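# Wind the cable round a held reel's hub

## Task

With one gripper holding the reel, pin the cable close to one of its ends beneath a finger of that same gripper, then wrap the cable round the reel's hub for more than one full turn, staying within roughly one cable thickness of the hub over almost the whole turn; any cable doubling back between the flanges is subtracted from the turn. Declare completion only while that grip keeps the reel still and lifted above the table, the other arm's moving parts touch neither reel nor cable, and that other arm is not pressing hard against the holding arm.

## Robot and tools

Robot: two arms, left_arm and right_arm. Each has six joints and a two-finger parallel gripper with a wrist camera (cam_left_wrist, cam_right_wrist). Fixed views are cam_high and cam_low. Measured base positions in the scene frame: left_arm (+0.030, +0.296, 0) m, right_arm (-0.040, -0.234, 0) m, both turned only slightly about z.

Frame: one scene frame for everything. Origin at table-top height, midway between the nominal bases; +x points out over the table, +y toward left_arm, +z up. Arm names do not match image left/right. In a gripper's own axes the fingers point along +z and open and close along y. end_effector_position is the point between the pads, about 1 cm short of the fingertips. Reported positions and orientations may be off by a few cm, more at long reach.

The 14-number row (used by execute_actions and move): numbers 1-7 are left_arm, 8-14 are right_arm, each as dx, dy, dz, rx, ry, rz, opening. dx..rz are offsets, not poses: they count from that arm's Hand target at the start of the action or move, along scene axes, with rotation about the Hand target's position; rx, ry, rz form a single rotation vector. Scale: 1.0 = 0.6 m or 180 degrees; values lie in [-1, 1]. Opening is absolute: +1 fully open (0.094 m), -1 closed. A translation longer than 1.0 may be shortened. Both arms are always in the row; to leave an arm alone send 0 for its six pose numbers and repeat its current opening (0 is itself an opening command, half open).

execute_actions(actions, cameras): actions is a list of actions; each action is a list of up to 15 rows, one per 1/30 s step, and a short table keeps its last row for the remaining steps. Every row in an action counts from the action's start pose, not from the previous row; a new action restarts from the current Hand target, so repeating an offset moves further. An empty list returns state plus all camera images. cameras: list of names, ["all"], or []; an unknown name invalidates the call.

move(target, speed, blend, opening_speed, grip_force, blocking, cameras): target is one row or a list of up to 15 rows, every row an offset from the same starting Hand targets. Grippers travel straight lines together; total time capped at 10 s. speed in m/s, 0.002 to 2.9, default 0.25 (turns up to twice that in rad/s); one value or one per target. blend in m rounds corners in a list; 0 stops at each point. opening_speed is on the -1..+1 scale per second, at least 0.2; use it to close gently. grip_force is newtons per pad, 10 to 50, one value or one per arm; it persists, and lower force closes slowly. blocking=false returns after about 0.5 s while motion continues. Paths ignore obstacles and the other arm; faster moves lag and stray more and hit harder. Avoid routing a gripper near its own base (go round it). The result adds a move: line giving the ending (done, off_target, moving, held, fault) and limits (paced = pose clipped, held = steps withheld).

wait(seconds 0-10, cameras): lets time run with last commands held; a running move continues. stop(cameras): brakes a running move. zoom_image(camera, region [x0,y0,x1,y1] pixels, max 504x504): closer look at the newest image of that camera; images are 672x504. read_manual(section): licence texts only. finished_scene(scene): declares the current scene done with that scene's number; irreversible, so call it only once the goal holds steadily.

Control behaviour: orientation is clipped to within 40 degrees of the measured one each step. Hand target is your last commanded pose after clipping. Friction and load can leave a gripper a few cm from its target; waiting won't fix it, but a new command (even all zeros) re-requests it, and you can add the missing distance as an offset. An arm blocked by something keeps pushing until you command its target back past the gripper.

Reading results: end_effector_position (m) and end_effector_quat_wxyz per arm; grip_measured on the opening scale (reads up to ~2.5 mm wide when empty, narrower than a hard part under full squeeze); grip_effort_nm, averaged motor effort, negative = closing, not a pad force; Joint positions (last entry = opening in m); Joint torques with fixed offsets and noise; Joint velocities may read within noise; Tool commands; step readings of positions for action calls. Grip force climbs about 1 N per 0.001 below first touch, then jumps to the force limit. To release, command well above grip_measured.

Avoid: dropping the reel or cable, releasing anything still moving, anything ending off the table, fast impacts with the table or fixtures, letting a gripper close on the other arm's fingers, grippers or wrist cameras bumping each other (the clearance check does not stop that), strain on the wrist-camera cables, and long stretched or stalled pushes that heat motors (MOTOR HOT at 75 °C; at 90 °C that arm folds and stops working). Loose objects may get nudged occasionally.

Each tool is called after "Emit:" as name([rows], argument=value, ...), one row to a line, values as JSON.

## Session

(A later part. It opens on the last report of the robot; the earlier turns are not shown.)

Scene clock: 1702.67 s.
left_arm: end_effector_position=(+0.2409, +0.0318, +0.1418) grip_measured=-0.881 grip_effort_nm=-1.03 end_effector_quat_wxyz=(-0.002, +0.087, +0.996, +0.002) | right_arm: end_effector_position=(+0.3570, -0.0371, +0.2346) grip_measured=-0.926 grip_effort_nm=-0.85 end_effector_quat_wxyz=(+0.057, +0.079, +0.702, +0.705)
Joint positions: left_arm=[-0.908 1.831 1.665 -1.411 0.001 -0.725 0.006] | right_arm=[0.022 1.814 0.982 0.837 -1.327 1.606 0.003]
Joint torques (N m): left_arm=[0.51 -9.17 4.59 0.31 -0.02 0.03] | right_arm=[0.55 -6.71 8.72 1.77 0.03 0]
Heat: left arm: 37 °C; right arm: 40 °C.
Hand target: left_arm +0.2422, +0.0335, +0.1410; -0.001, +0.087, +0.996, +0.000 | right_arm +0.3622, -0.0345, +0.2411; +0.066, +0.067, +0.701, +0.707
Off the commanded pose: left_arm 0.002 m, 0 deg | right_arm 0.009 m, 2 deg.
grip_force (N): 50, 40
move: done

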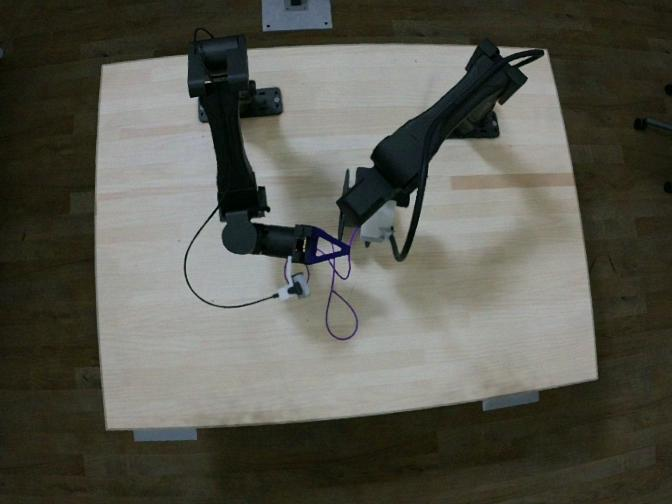

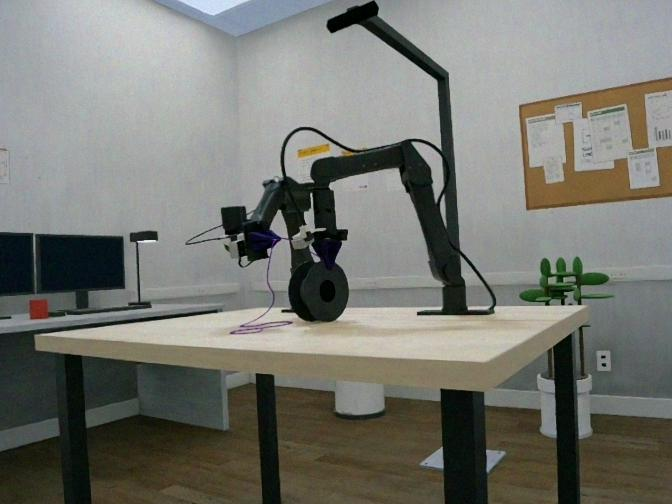

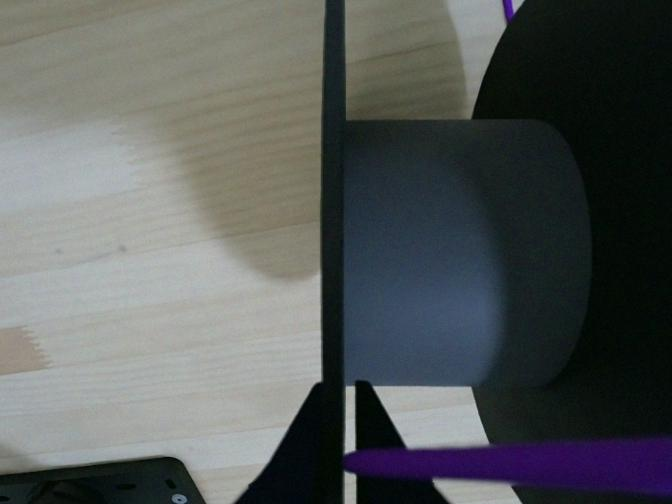

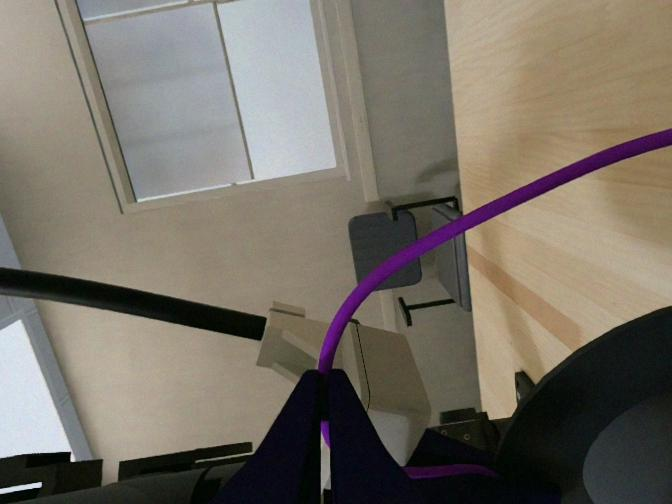

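Emit:
move([
  [0,0,0,0,0,0,-1, 0.018,0,-0.1243,0,0,0,-1],
  [0,0,0,0,0,0,-1, 0.018,0.055,-0.191,0,0,0,-1],
], speed=0.08, blend=[0.01,0], cameras=["cam_left_wrist","cam_low","cam_high","cam_right_wrist"])

Emit:
zoom_image(camera="cam_low", region=[230, 200, 370, 340])

Emit:
zoom_image(camera="cam_high", region=[290, 140, 440, 290])

Scene clock: 1788.93 s.
left_arm: end_effector_position=(+0.2409, +0.0318, +0.1418) grip_measured=-0.881 grip_effort_nm=-1.04 end_effector_quat_wxyz=(-0.002, +0.087, +0.996, +0.002) | right_arm: end_effector_position=(+0.3765, -0.0027, +0.1343) grip_measured=-0.926 grip_effort_nm=-0.85 end_effector_quat_wxyz=(+0.071, +0.063, +0.701, +0.707)
Joint positions: left_arm=[-0.908 1.831 1.665 -1.411 0.001 -0.725 0.006] | right_arm=[0.108 2.175 0.982 1.224 -1.243 1.59 0.003]
Joint torques (N m): left_arm=[0.53 -9.16 4.6 0.32 -0.03 0.03] | right_arm=[0.46 -8.13 3.63 1.94 0.04 0.05]
Heat: left arm: 36 °C; right arm: 40 °C.
Hand target: left_arm +0.2422, +0.0335, +0.1410; -0.001, +0.087, +0.996, +0.000 | right_arm +0.3730, -0.0014, +0.1265; +0.066, +0.067, +0.701, +0.707
Off the commanded pose: left_arm 0.002 m, 0 deg | right_arm 0.009 m, 1 deg.
grip_force (N): 50, 40
move: done

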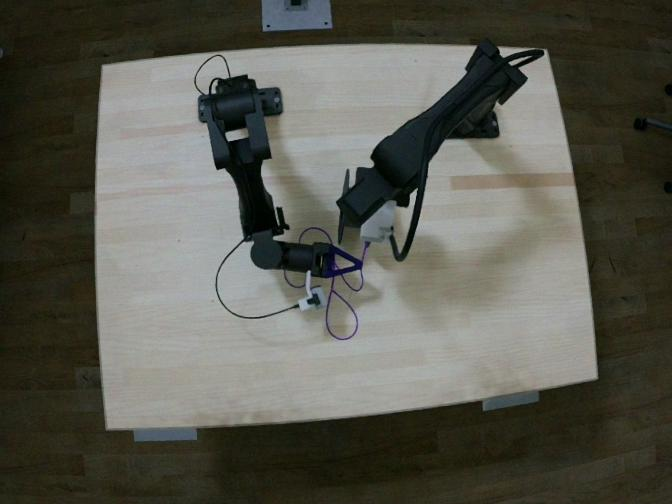

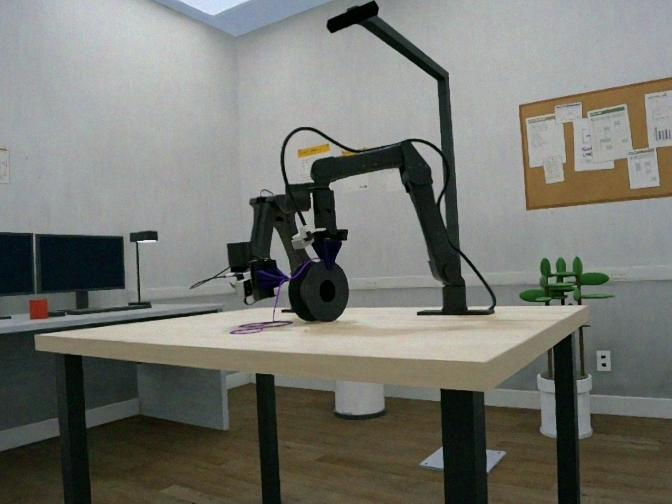

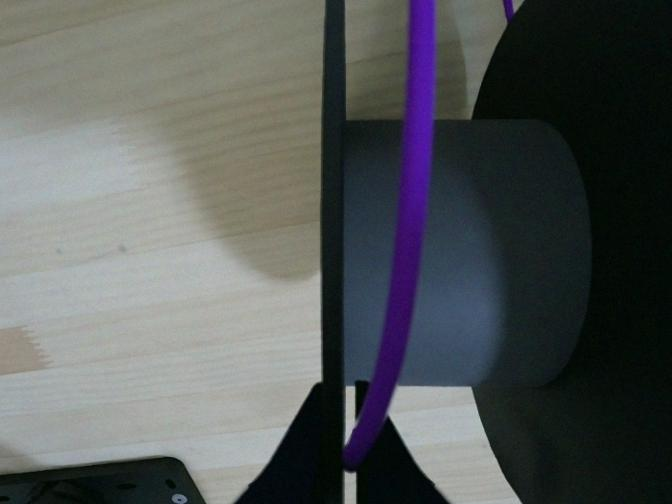

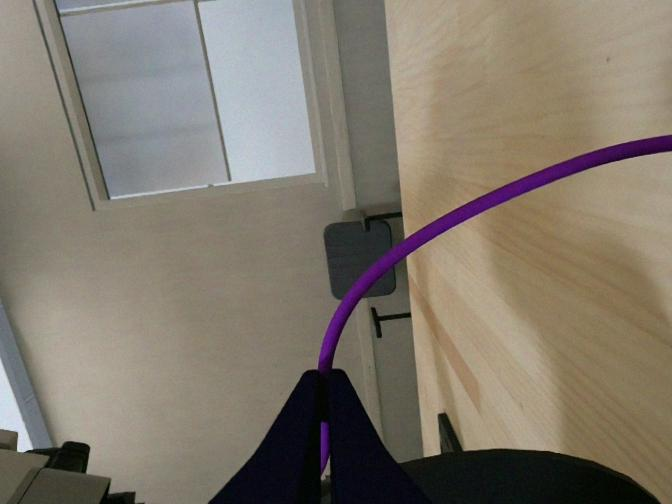

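Scaled by 3.600.

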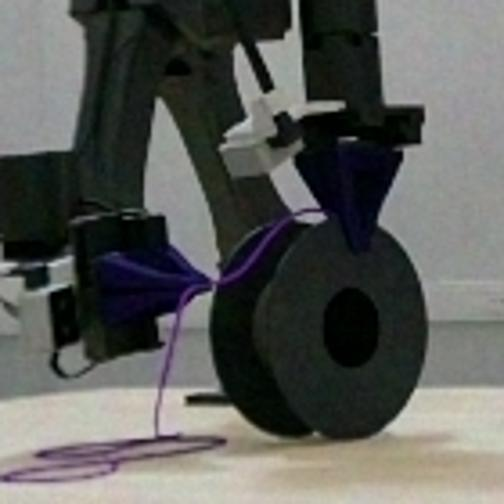

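Scaled by 3.360.

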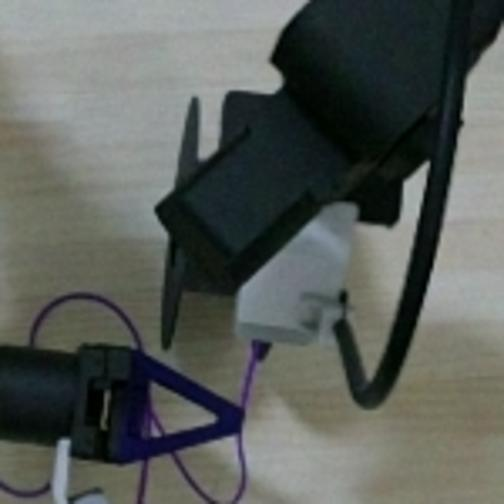

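Emit:
move([
  [0,0,0,0,0,0,-1, 0,0,0.012,0,0,0,-0.85],
  [0,0,0,0,0,0,-1, 0.2167,-0.035,0.012,0,0,0,-0.85],
], speed=0.06, cameras=["cam_left_wrist","cam_low","cam_high","cam_right_wrist"])

Emit:
zoom_image(camera="cam_low", region=[200, 200, 370, 340])

Emit:
zoom_image(camera="cam_high", region=[290, 180, 440, 350])

Scene clock: 1838.50 s.
left_arm: end_effector_position=(+0.2409, +0.0318, +0.1418) grip_measured=-0.881 grip_effort_nm=-1.03 end_effector_quat_wxyz=(-0.002, +0.087, +0.996, +0.002) | right_arm: end_effector_position=(+0.4992, -0.0193, +0.1353) grip_measured=-0.853 grip_effort_nm=0.13 end_effector_quat_wxyz=(+0.067, +0.071, +0.700, +0.707)
Joint positions: left_arm=[-0.908 1.831 1.665 -1.411 0.001 -0.725 0.006] | right_arm=[0.043 2.493 1.63 0.899 -1.302 1.612 0.007]
Joint torques (N m): left_arm=[0.51 -9.17 4.6 0.31 -0.03 0.03] | right_arm=[-0.72 -10.85 8.49 1.55 -0.11 -0.04]
Heat: left arm: 36 °C; right arm: 35 °C.
Hand target: left_arm +0.2422, +0.0335, +0.1410; -0.001, +0.087, +0.996, +0.000 | right_arm +0.5030, -0.0223, +0.1336; +0.066, +0.067, +0.701, +0.707
Off the commanded pose: left_arm 0.002 m, 0 deg | right_arm 0.005 m, 1 deg.
grip_force (N): 50, 40
move: done

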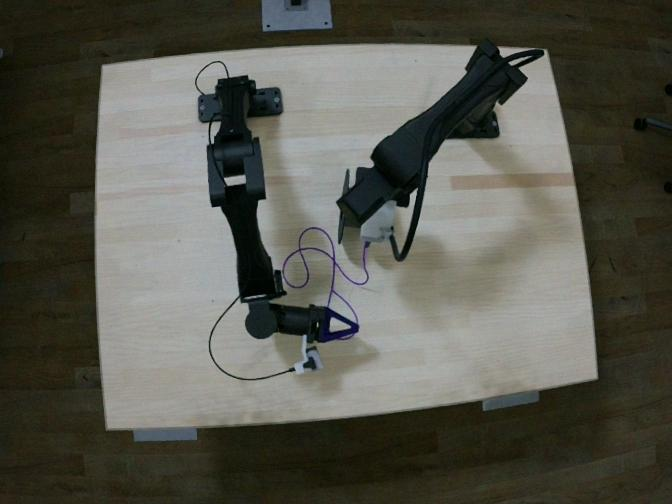

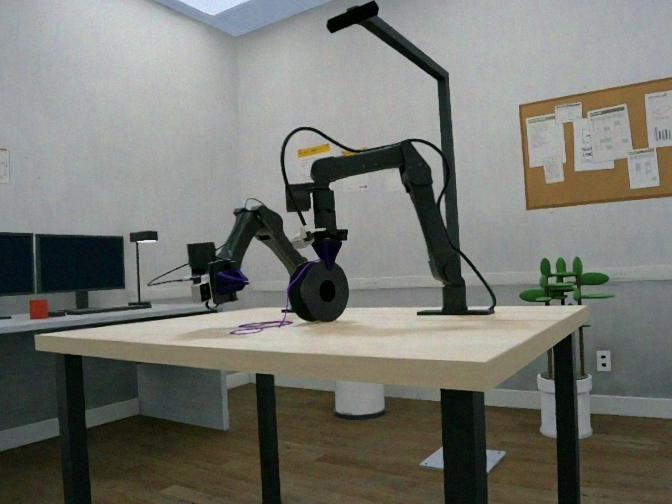

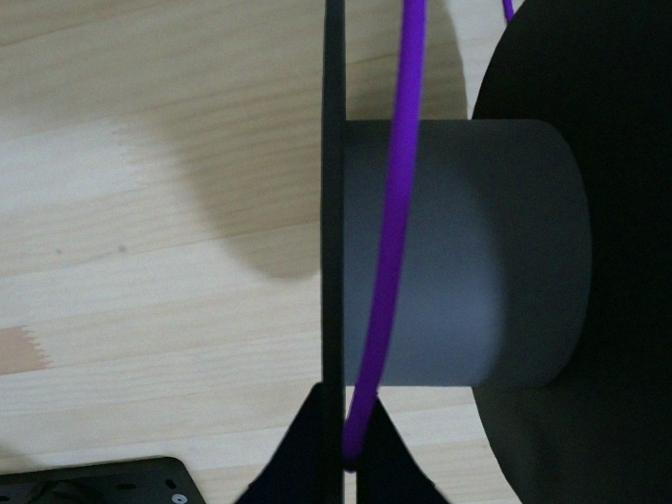

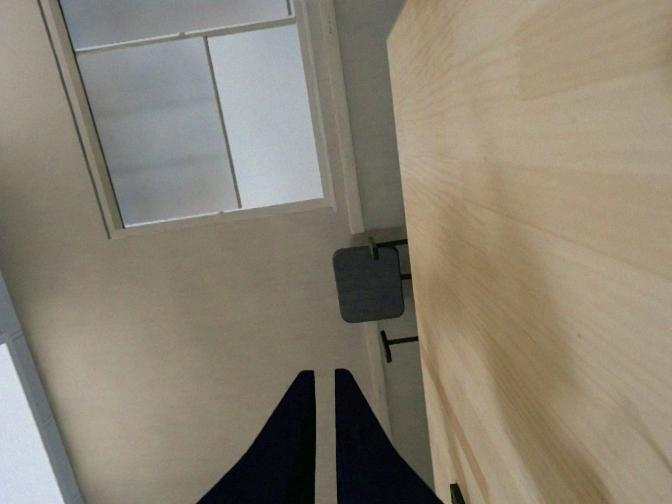

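Scaled by 2.965.

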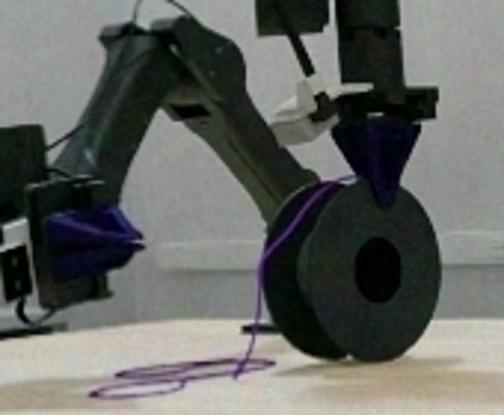

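Scaled by 2.965.

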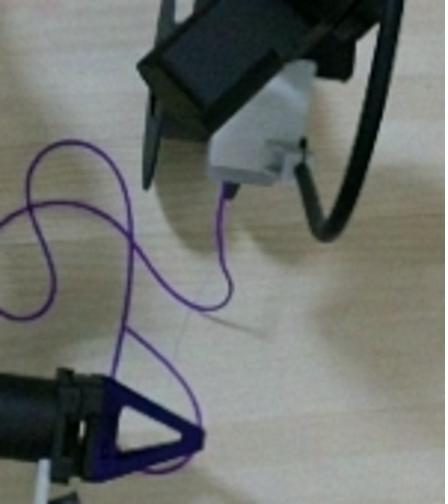

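Emit:
move([
  [0,0,0.06,0,0,0,-1, -0.025,-0.13,0,0,0,0,-0.85],
  [0.16,0.11,0.365,-0.087,-0.4925,0,-1, -0.025,-0.13,0,0,0,0,-0.85],
], speed=[0.08,0.17], blend=[0.01,0], cameras=["cam_left_wrist","cam_low","cam_high","cam_right_wrist"])

Emit:
zoom_image(camera="cam_low", region=[180, 120, 400, 340])

Emit:
zoom_image(camera="cam_high", region=[290, 180, 440, 350])

Scene clock: 1894.03 s.
left_arm: end_effector_position=(+0.3392, +0.0951, +0.3372) grip_measured=-0.881 grip_effort_nm=-1.04 end_effector_quat_wxyz=(+0.678, +0.090, +0.729, -0.035) | right_arm: end_effector_position=(+0.4933, -0.1002, +0.1267) grip_measured=-0.853 grip_effort_nm=0.13 end_effector_quat_wxyz=(+0.064, +0.078, +0.701, +0.706)
Joint positions: left_arm=[-0.922 1.068 0.863 0.099 -0.737 0 0.006] | right_arm=[-0.118 2.493 1.588 0.951 -1.458 1.637 0.007]
Joint torques (N m): left_arm=[0.58 -5.05 6.67 2.19 -0.04 -0.06] | right_arm=[-0.12 -13.68 4.51 1.77 -0.11 0.06]
Heat: left arm: 35 °C; right arm: 36 °C.
Hand target: left_arm +0.3381, +0.0996, +0.3600; +0.704, +0.061, +0.705, -0.062 | right_arm +0.4880, -0.1004, +0.1336; +0.066, +0.067, +0.701, +0.707
Off the commanded pose: left_arm 0.023 m, 6 deg | right_arm 0.009 m, 1 deg.
grip_force (N): 50, 40
move: off_target (left_arm)

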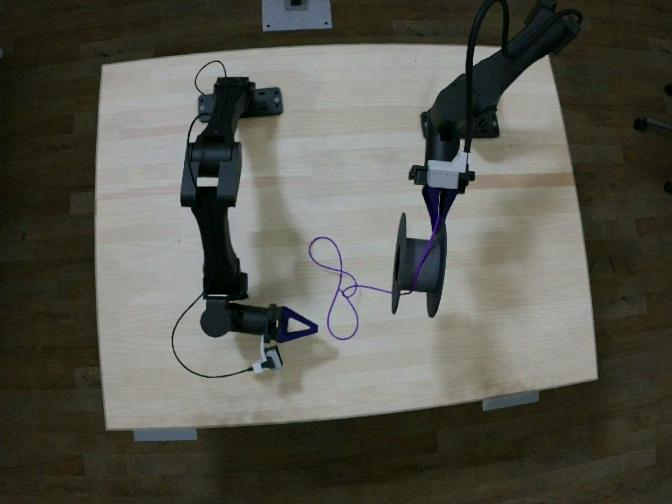

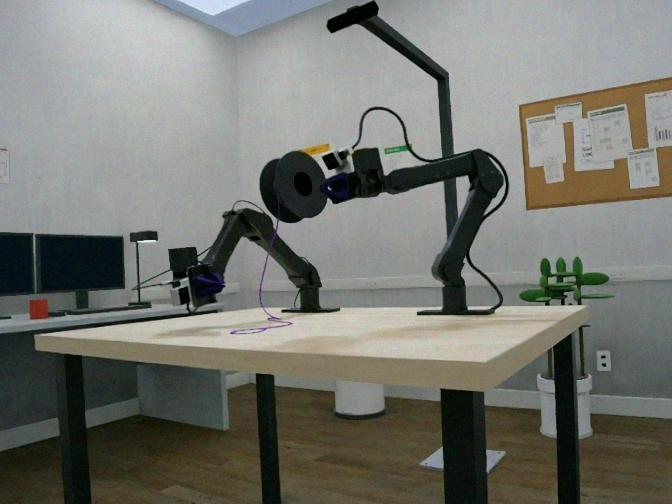

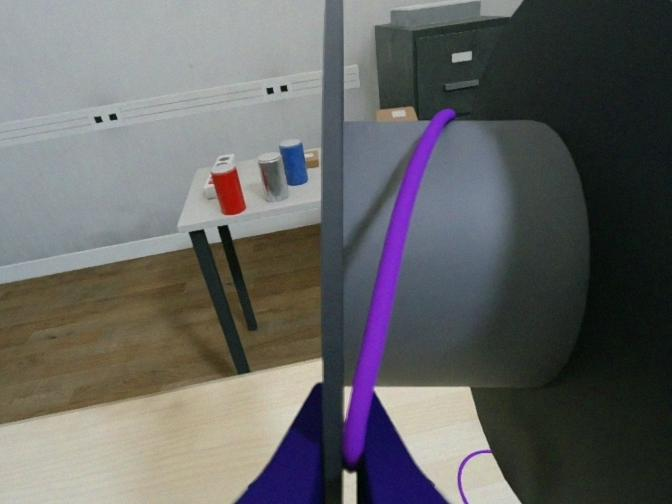

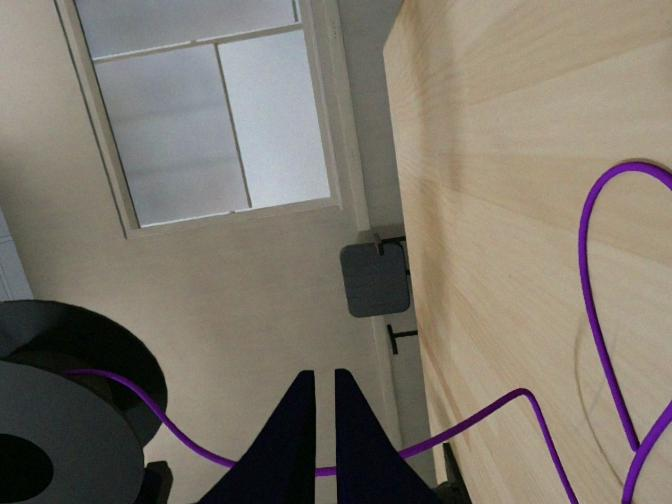

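Scaled by 2.291.

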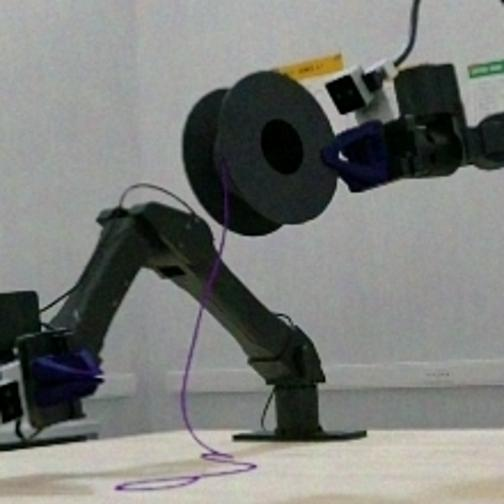

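Scaled by 2.965.

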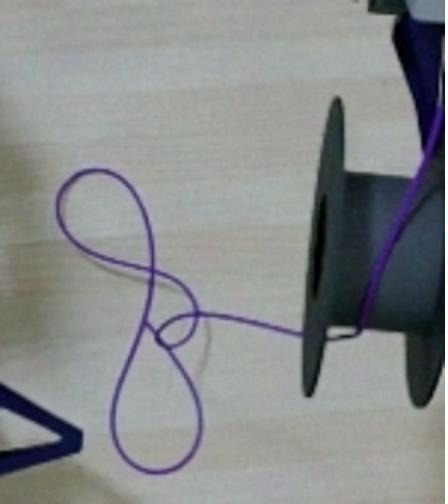

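Emit:
move(target=[0,0,0.1333,0,0,0,-1, -0.1467,0.0507,0.0273,-0.095,-0.49,0,0], speed=0.12, cameras=["cam_left_wrist","cam_low","cam_high","cam_right_wrist"])

Emit:
zoom_image(camera="cam_low", region=[180, 100, 400, 340])

Scene clock: 1985.07 s.
left_arm: end_effector_position=(+0.3371, +0.0977, +0.4087) grip_measured=-0.881 grip_effort_nm=-1.04 end_effector_quat_wxyz=(+0.681, +0.088, +0.726, -0.037) | right_arm: end_effector_position=(+0.4044, -0.0734, +0.1434) grip_measured=-0.003 grip_effort_nm=0.13 end_effector_quat_wxyz=(+0.542, -0.447, +0.547, +0.454)
Joint positions: left_arm=[-0.922 1.1 1.158 -0.153 -0.736 0.003 0.006] | right_arm=[-0.073 2.196 1.104 1.096 -1.425 0.017 0.047]
Joint torques (N m): left_arm=[0.44 -2.81 10.81 1.9 -0.04 -0.06] | right_arm=[0.75 -12.08 4 1.42 0.02 -0.09]
Heat: left arm: 38 °C; right arm: 37 °C.
Hand target: left_arm +0.3382, +0.0995, +0.4399; +0.704, +0.061, +0.705, -0.062 | right_arm +0.3999, -0.0700, +0.1501; +0.542, -0.451, +0.546, +0.453
Off the commanded pose: left_arm 0.031 m, 6 deg | right_arm 0.009 m, 1 deg.
grip_force (N): 50, 40
move: off_target (left_arm)

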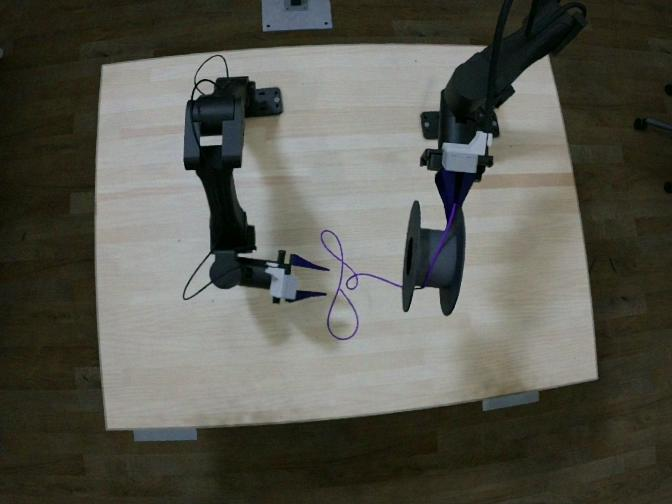

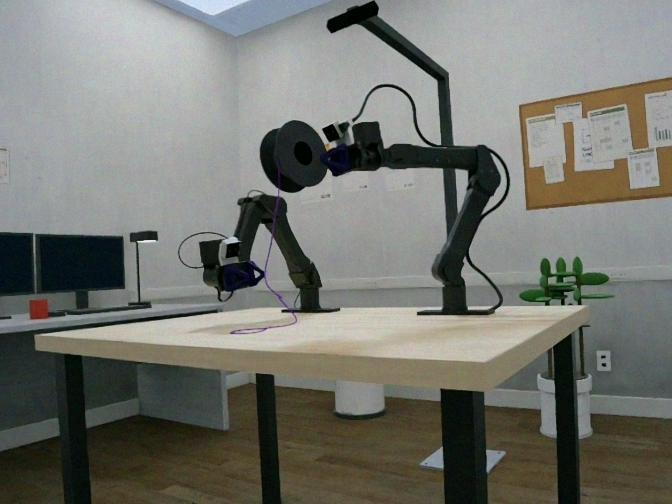

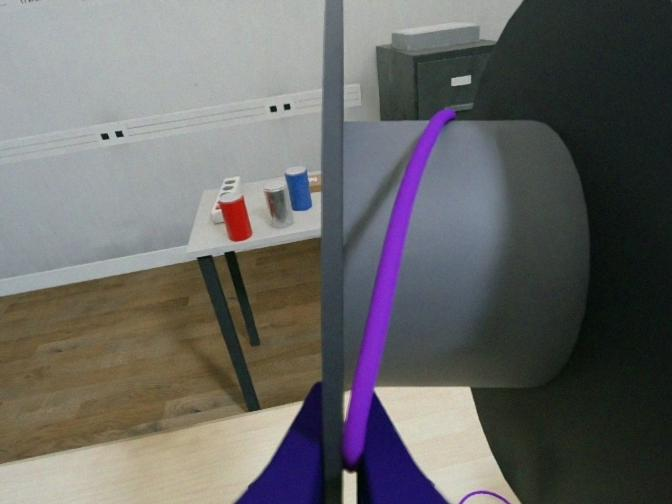

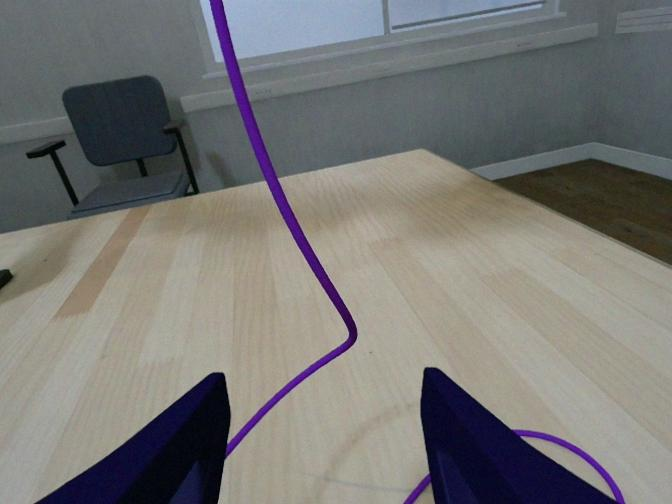

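Scaled by 2.100.

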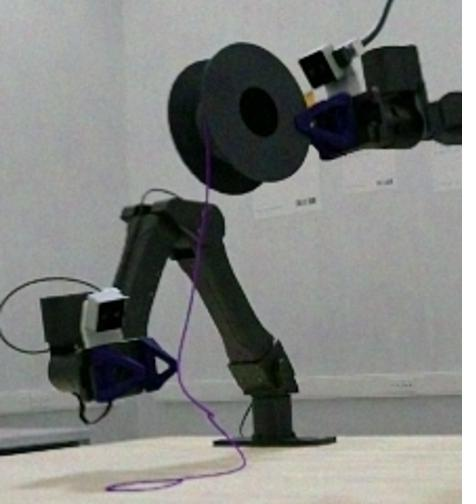

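Emit:
zoom_image(camera="cam_right_wrist", region=[180, 150, 460, 470])

Scaled by 1.575.

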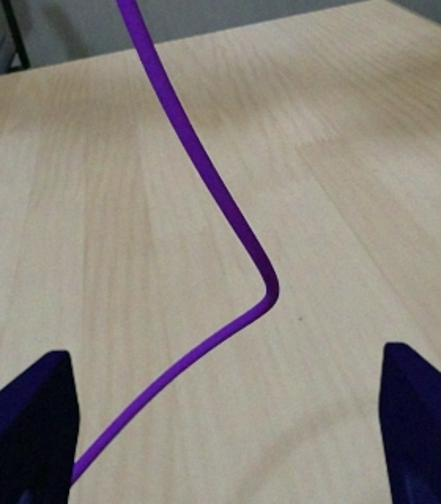

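Emit:
move([
  [0,0,0,0,0,0,-1, -0.0105,0.002,0.0333,0,0,0,0],
  [0,0,0,0,0,0,-1, 0.0038,0.0755,0.0333,0,0,0,0],
], speed=0.06, blend=[0.004,0], cameras=["cam_low","cam_right_wrist"])

Emit:
zoom_image(camera="cam_low", region=[180, 100, 400, 340])

Scene clock: 2010.80 s.
left_arm: end_effector_position=(+0.3371, +0.0977, +0.4087) grip_measured=-0.881 grip_effort_nm=-1.03 end_effector_quat_wxyz=(+0.681, +0.088, +0.726, -0.037) | right_arm: end_effector_position=(+0.3976, -0.0268, +0.1605) grip_measured=-0.003 grip_effort_nm=0.13 end_effector_quat_wxyz=(+0.535, -0.444, +0.553, +0.459)
Joint positions: left_arm=[-0.922 1.1 1.158 -0.153 -0.736 0.003 0.006] | right_arm=[0.042 2.122 1.088 1.007 -1.314 0.008 0.047]
Joint torques (N m): left_arm=[0.43 -2.81 10.81 1.89 -0.05 -0.06] | right_arm=[0.39 -10 7.79 1.5 0 -0.09]
Heat: left arm: 41 °C; right arm: 36 °C.
Hand target: left_arm +0.3382, +0.0995, +0.4399; +0.704, +0.061, +0.705, -0.062 | right_arm +0.4023, -0.0247, +0.1699; +0.542, -0.451, +0.546, +0.453
Off the commanded pose: left_arm 0.031 m, 6 deg | right_arm 0.011 m, 2 deg.
grip_force (N): 50, 40
move: off_target (left_arm, right_arm)
Images, in order (width x height): cam_low 672x504, cam_right_wrist 672x504.

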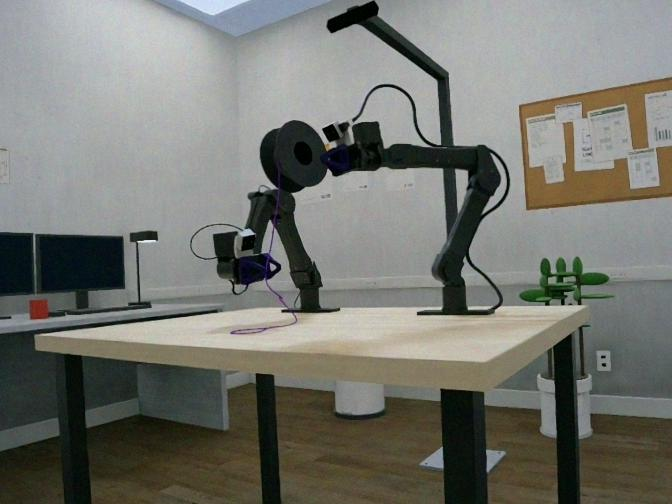

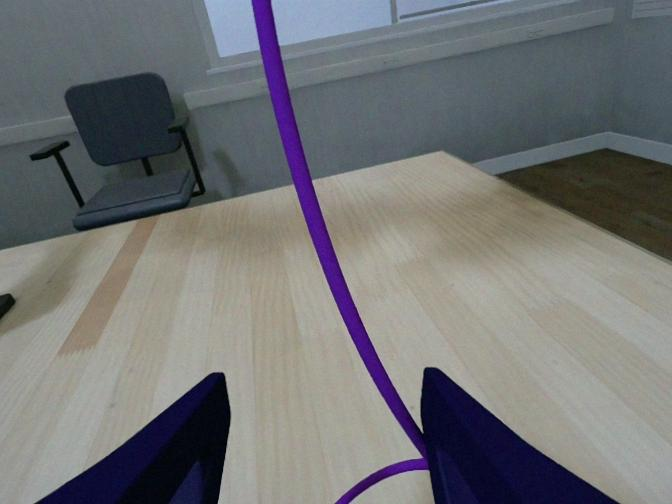

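Scaled by 2.100.

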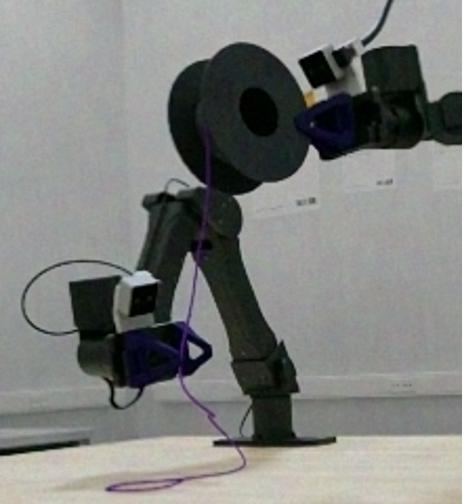

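Emit:
move(target=[0,0,0,0,0,0,-1, 0,0,0,0,0,0,-1], opening_speed=0.6, grip_force=[50,40], cameras=["cam_low","cam_right_wrist","cam_left_wrist"])

Scene clock: 2020.07 s.
left_arm: end_effector_position=(+0.3371, +0.0977, +0.4087) grip_measured=-0.881 grip_effort_nm=-1.03 end_effector_quat_wxyz=(+0.681, +0.088, +0.726, -0.037) | right_arm: end_effector_position=(+0.3977, -0.0269, +0.1604) grip_measured=-0.918 grip_effort_nm=-0.80 end_effector_quat_wxyz=(+0.535, -0.444, +0.554, +0.459)
Joint positions: left_arm=[-0.922 1.1 1.158 -0.153 -0.736 0.003 0.006] | right_arm=[0.042 2.122 1.088 1.007 -1.313 0.007 0.004]
Joint torques (N m): left_arm=[0.44 -2.8 10.81 1.89 -0.05 -0.07] | right_arm=[0.43 -9.94 7.83 1.5 0.01 -0.11]
Heat: left arm: 42 °C; right arm: 36 °C.
Hand target: left_arm +0.3382, +0.0995, +0.4399; +0.704, +0.061, +0.705, -0.062 | right_arm +0.4023, -0.0247, +0.1699; +0.542, -0.451, +0.546, +0.453
Off the commanded pose: left_arm 0.031 m, 6 deg | right_arm 0.011 m, 2 deg.
grip_force (N): 50, 40
move: off_target (left_arm, right_arm)
Images, in order (width x height): cam_low 672x504, cam_left_wrist 672x504, cam_right_wrist 672x504.

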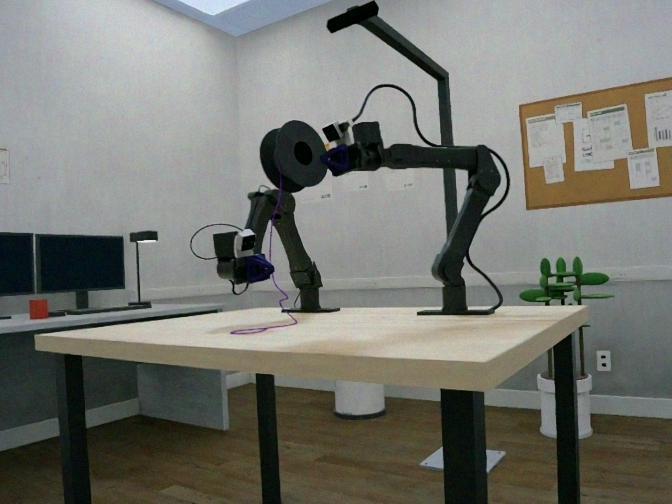

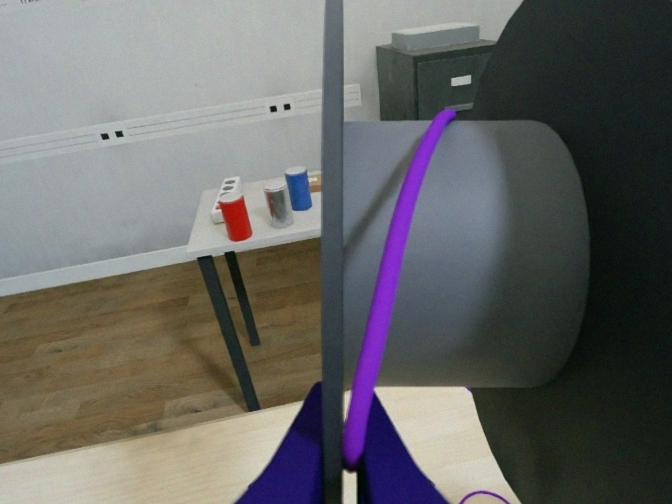

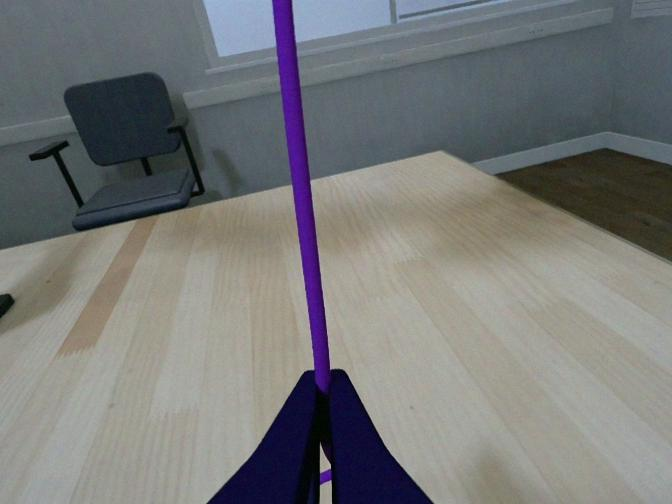

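Emit:
move([
  [0,0,0,0,0,0,-1, 0,0,0,0,0,0,0],
  [0,0,0,0,0,0,-1, -0.019,-0.098,-0.04,0,0,0,0],
  [0,0,0.15,0,0,0,-1, -0.019,-0.098,-0.08,0,0,0,0],
], speed=0.1, cameras=["cam_low","cam_right_wrist","cam_high","cam_left_wrist"])

Emit:
zoom_image(camera="cam_low", region=[180, 80, 400, 340])

Scene clock: 2096.10 s.
left_arm: end_effector_position=(+0.3390, +0.0953, +0.5052) grip_measured=-0.881 grip_effort_nm=-1.03 end_effector_quat_wxyz=(+0.684, +0.086, +0.723, -0.039) | right_arm: end_effector_position=(+0.3961, -0.0831, +0.1313) grip_measured=-0.003 grip_effort_nm=0.14 end_effector_quat_wxyz=(+0.549, -0.454, +0.544, +0.443)
Joint positions: left_arm=[-0.922 1.272 1.674 -0.485 -0.736 0.006 0.006] | right_arm=[-0.097 2.201 1.056 1.121 -1.441 -0.04 0.047]
Joint torques (N m): left_arm=[0.5 -3.4 8.91 1.88 -0.04 -0.09] | right_arm=[-0.24 -8.18 3.78 1.75 -0.15 0.06]
Heat: left arm: 44 °C; right arm: 38 °C.
Hand target: left_arm +0.3382, +0.0995, +0.5299; +0.704, +0.061, +0.705, -0.062 | right_arm +0.3909, -0.0835, +0.1220; +0.542, -0.451, +0.546, +0.453
Off the commanded pose: left_arm 0.025 m, 5 deg | right_arm 0.011 m, 1 deg.
grip_force (N): 50, 40
move: off_target (left_arm, right_arm)

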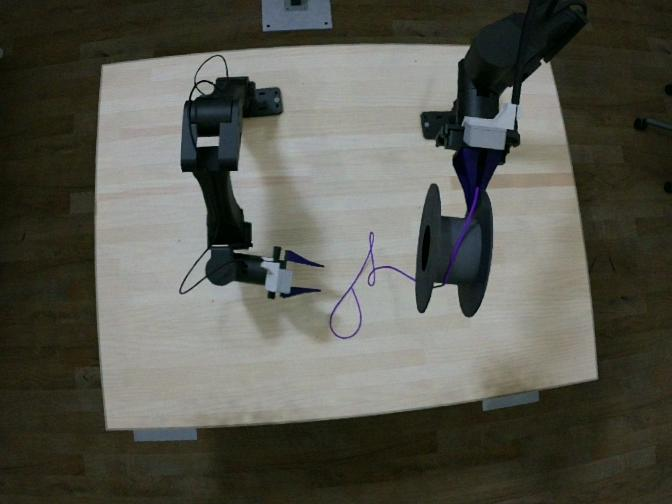

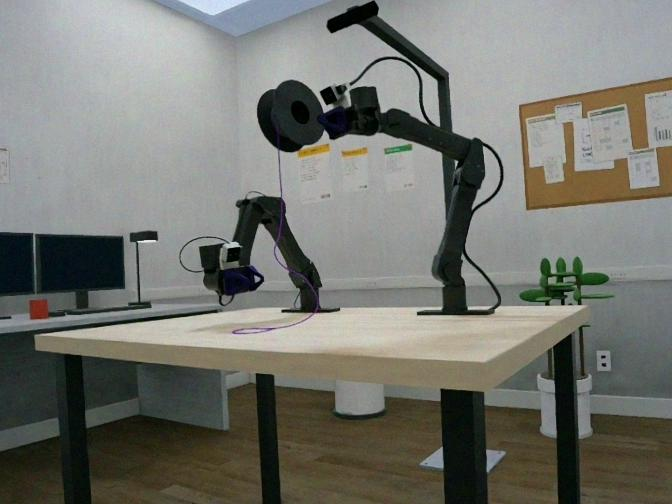

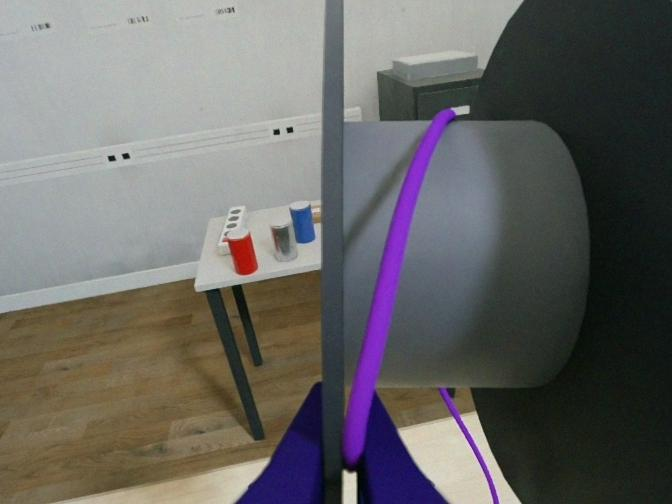

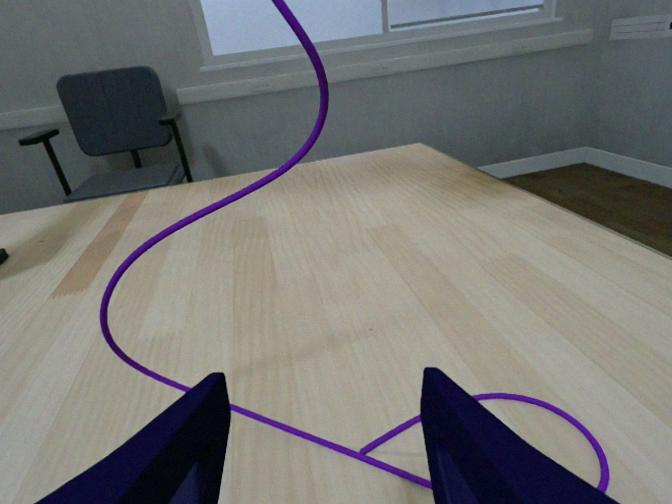

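Scaled by 1.938.

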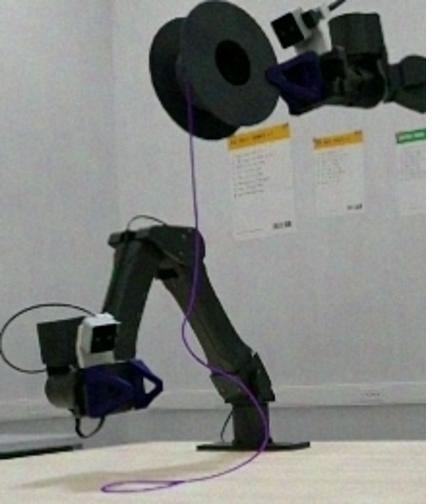

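Emit:
move(target=[0,0,0,0,0,0,-1, -0.06,0.0475,0.0233,-0.1214,-0.6261,0,0], speed=0.3, cameras=["cam_low","cam_right_wrist","cam_high"])

Emit:
zoom_image(camera="cam_low", region=[180, 80, 400, 340])

Scene clock: 2134.63 s.
left_arm: end_effector_position=(+0.3390, +0.0953, +0.5051) grip_measured=-0.881 grip_effort_nm=-1.04 end_effector_quat_wxyz=(+0.684, +0.086, +0.723, -0.039) | right_arm: end_effector_position=(+0.3586, -0.0579, +0.1326) grip_measured=-0.003 grip_effort_nm=0.13 end_effector_quat_wxyz=(+0.677, -0.702, -0.072, -0.210)
Joint positions: left_arm=[-0.922 1.272 1.674 -0.485 -0.736 0.006 0.006] | right_arm=[-0.034 2.121 0.873 1.268 -1.377 -1.954 0.047]
Joint torques (N m): left_arm=[0.51 -3.41 8.88 1.88 -0.03 -0.09] | right_arm=[0.72 -10.58 3.4 1.36 0.08 -0.38]
Heat: left arm: 43 °C; right arm: 34 °C.
Hand target: left_arm +0.3382, +0.0995, +0.5298; +0.704, +0.062, +0.705, -0.062 | right_arm +0.3550, -0.0551, +0.1360; +0.671, -0.704, -0.081, -0.217
Off the commanded pose: left_arm 0.025 m, 5 deg | right_arm 0.006 m, 1 deg.
grip_force (N): 50, 40
move: off_target (left_arm)
Images, in order (width x height): cam_high 672x504, cam_low 672x504, cam_right_wrist 672x504.

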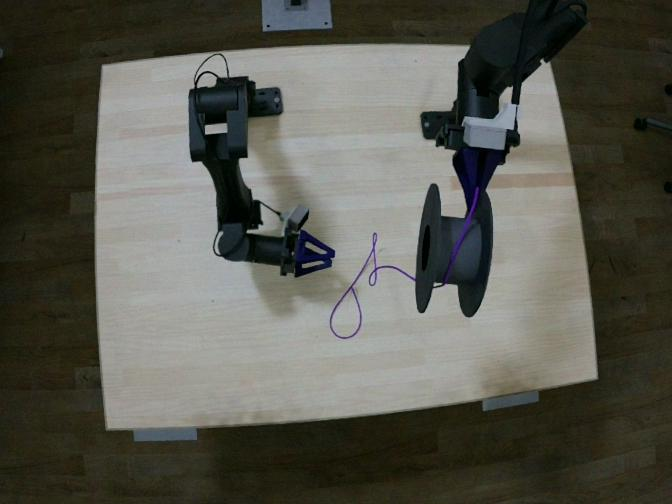

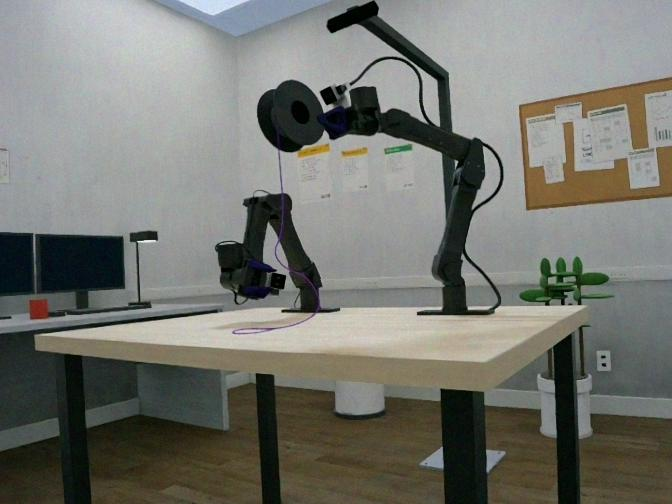

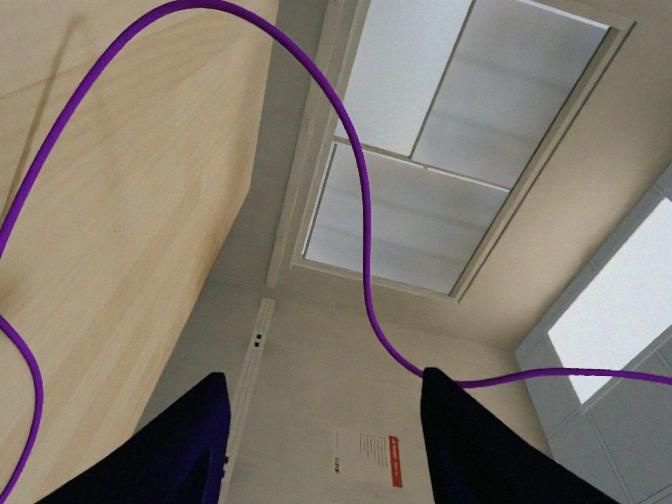

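Scaled by 1.938.

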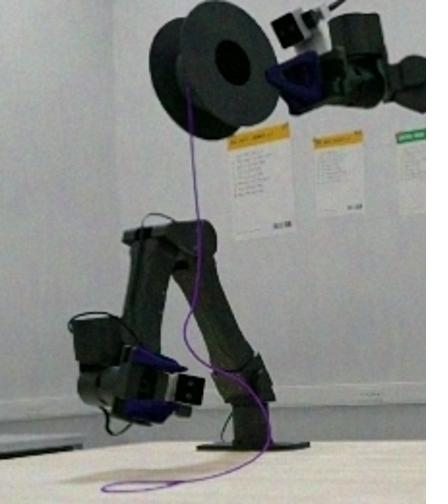

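Emit:
move([
  [0,0,0,0,0,0,-1, -0.0187,0.0037,0.0232,0,0,0,0],
  [0,0,0,0,0,0,-1, 0.011,0.1508,0.0238,0,0,0,0],
], speed=0.08, blend=[0.005,0], cameras=["cam_low","cam_right_wrist"])

Emit:
zoom_image(camera="cam_low", region=[180, 80, 400, 340])

Scene clock: 2159.60 s.
left_arm: end_effector_position=(+0.3390, +0.0953, +0.5051) grip_measured=-0.881 grip_effort_nm=-1.04 end_effector_quat_wxyz=(+0.684, +0.086, +0.723, -0.039) | right_arm: end_effector_position=(+0.3434, +0.0339, +0.1540) grip_measured=-0.003 grip_effort_nm=0.13 end_effector_quat_wxyz=(+0.688, -0.699, -0.086, -0.176)
Joint positions: left_arm=[-0.922 1.272 1.674 -0.485 -0.736 0.006 0.006] | right_arm=[0.21 2.07 0.918 1.173 -1.203 -1.923 0.047]
Joint torques (N m): left_arm=[0.51 -3.41 8.91 1.87 -0.04 -0.09] | right_arm=[0.32 -7.39 7.02 1.4 0.63 -0.75]
Heat: left arm: 43 °C; right arm: 36 °C.
Hand target: left_arm +0.3382, +0.0995, +0.5298; +0.704, +0.062, +0.705, -0.062 | right_arm +0.3614, +0.0355, +0.1503; +0.671, -0.704, -0.082, -0.217
Off the commanded pose: left_arm 0.025 m, 5 deg | right_arm 0.019 m, 5 deg.
grip_force (N): 50, 40
move: off_target (left_arm, right_arm)
Images, in order (width x height): cam_low 672x504, cam_right_wrist 672x504.

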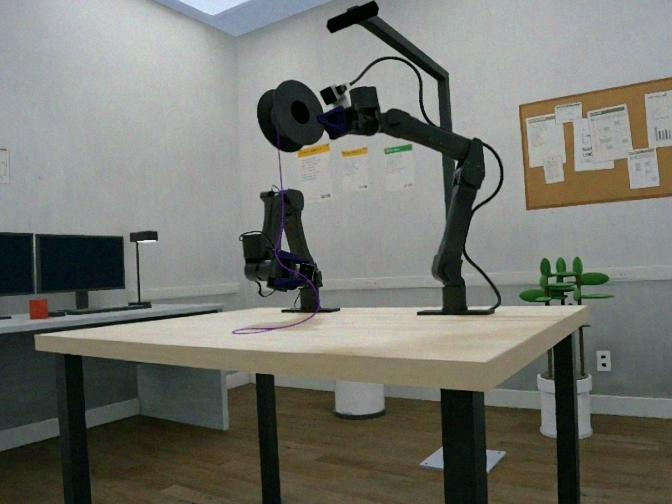

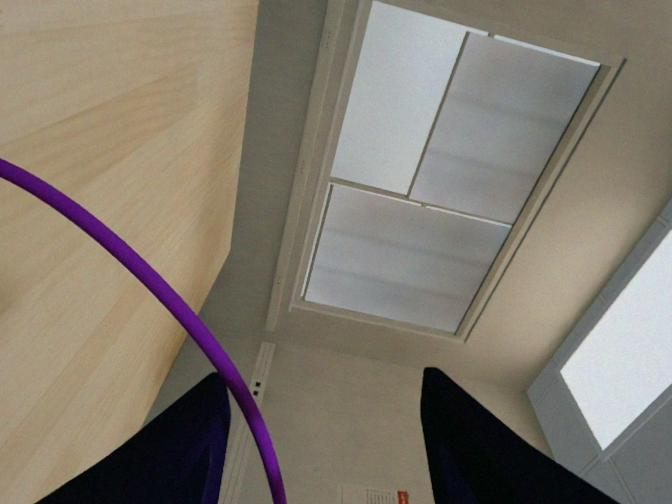

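Scaled by 1.938.

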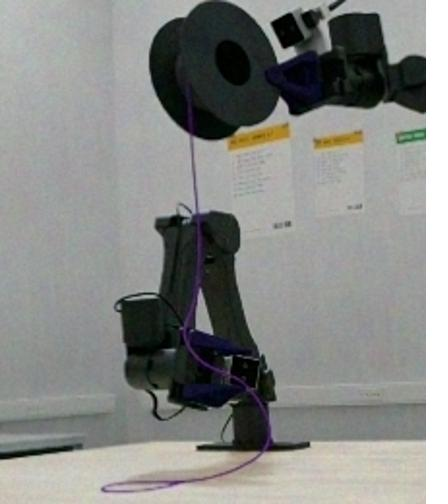

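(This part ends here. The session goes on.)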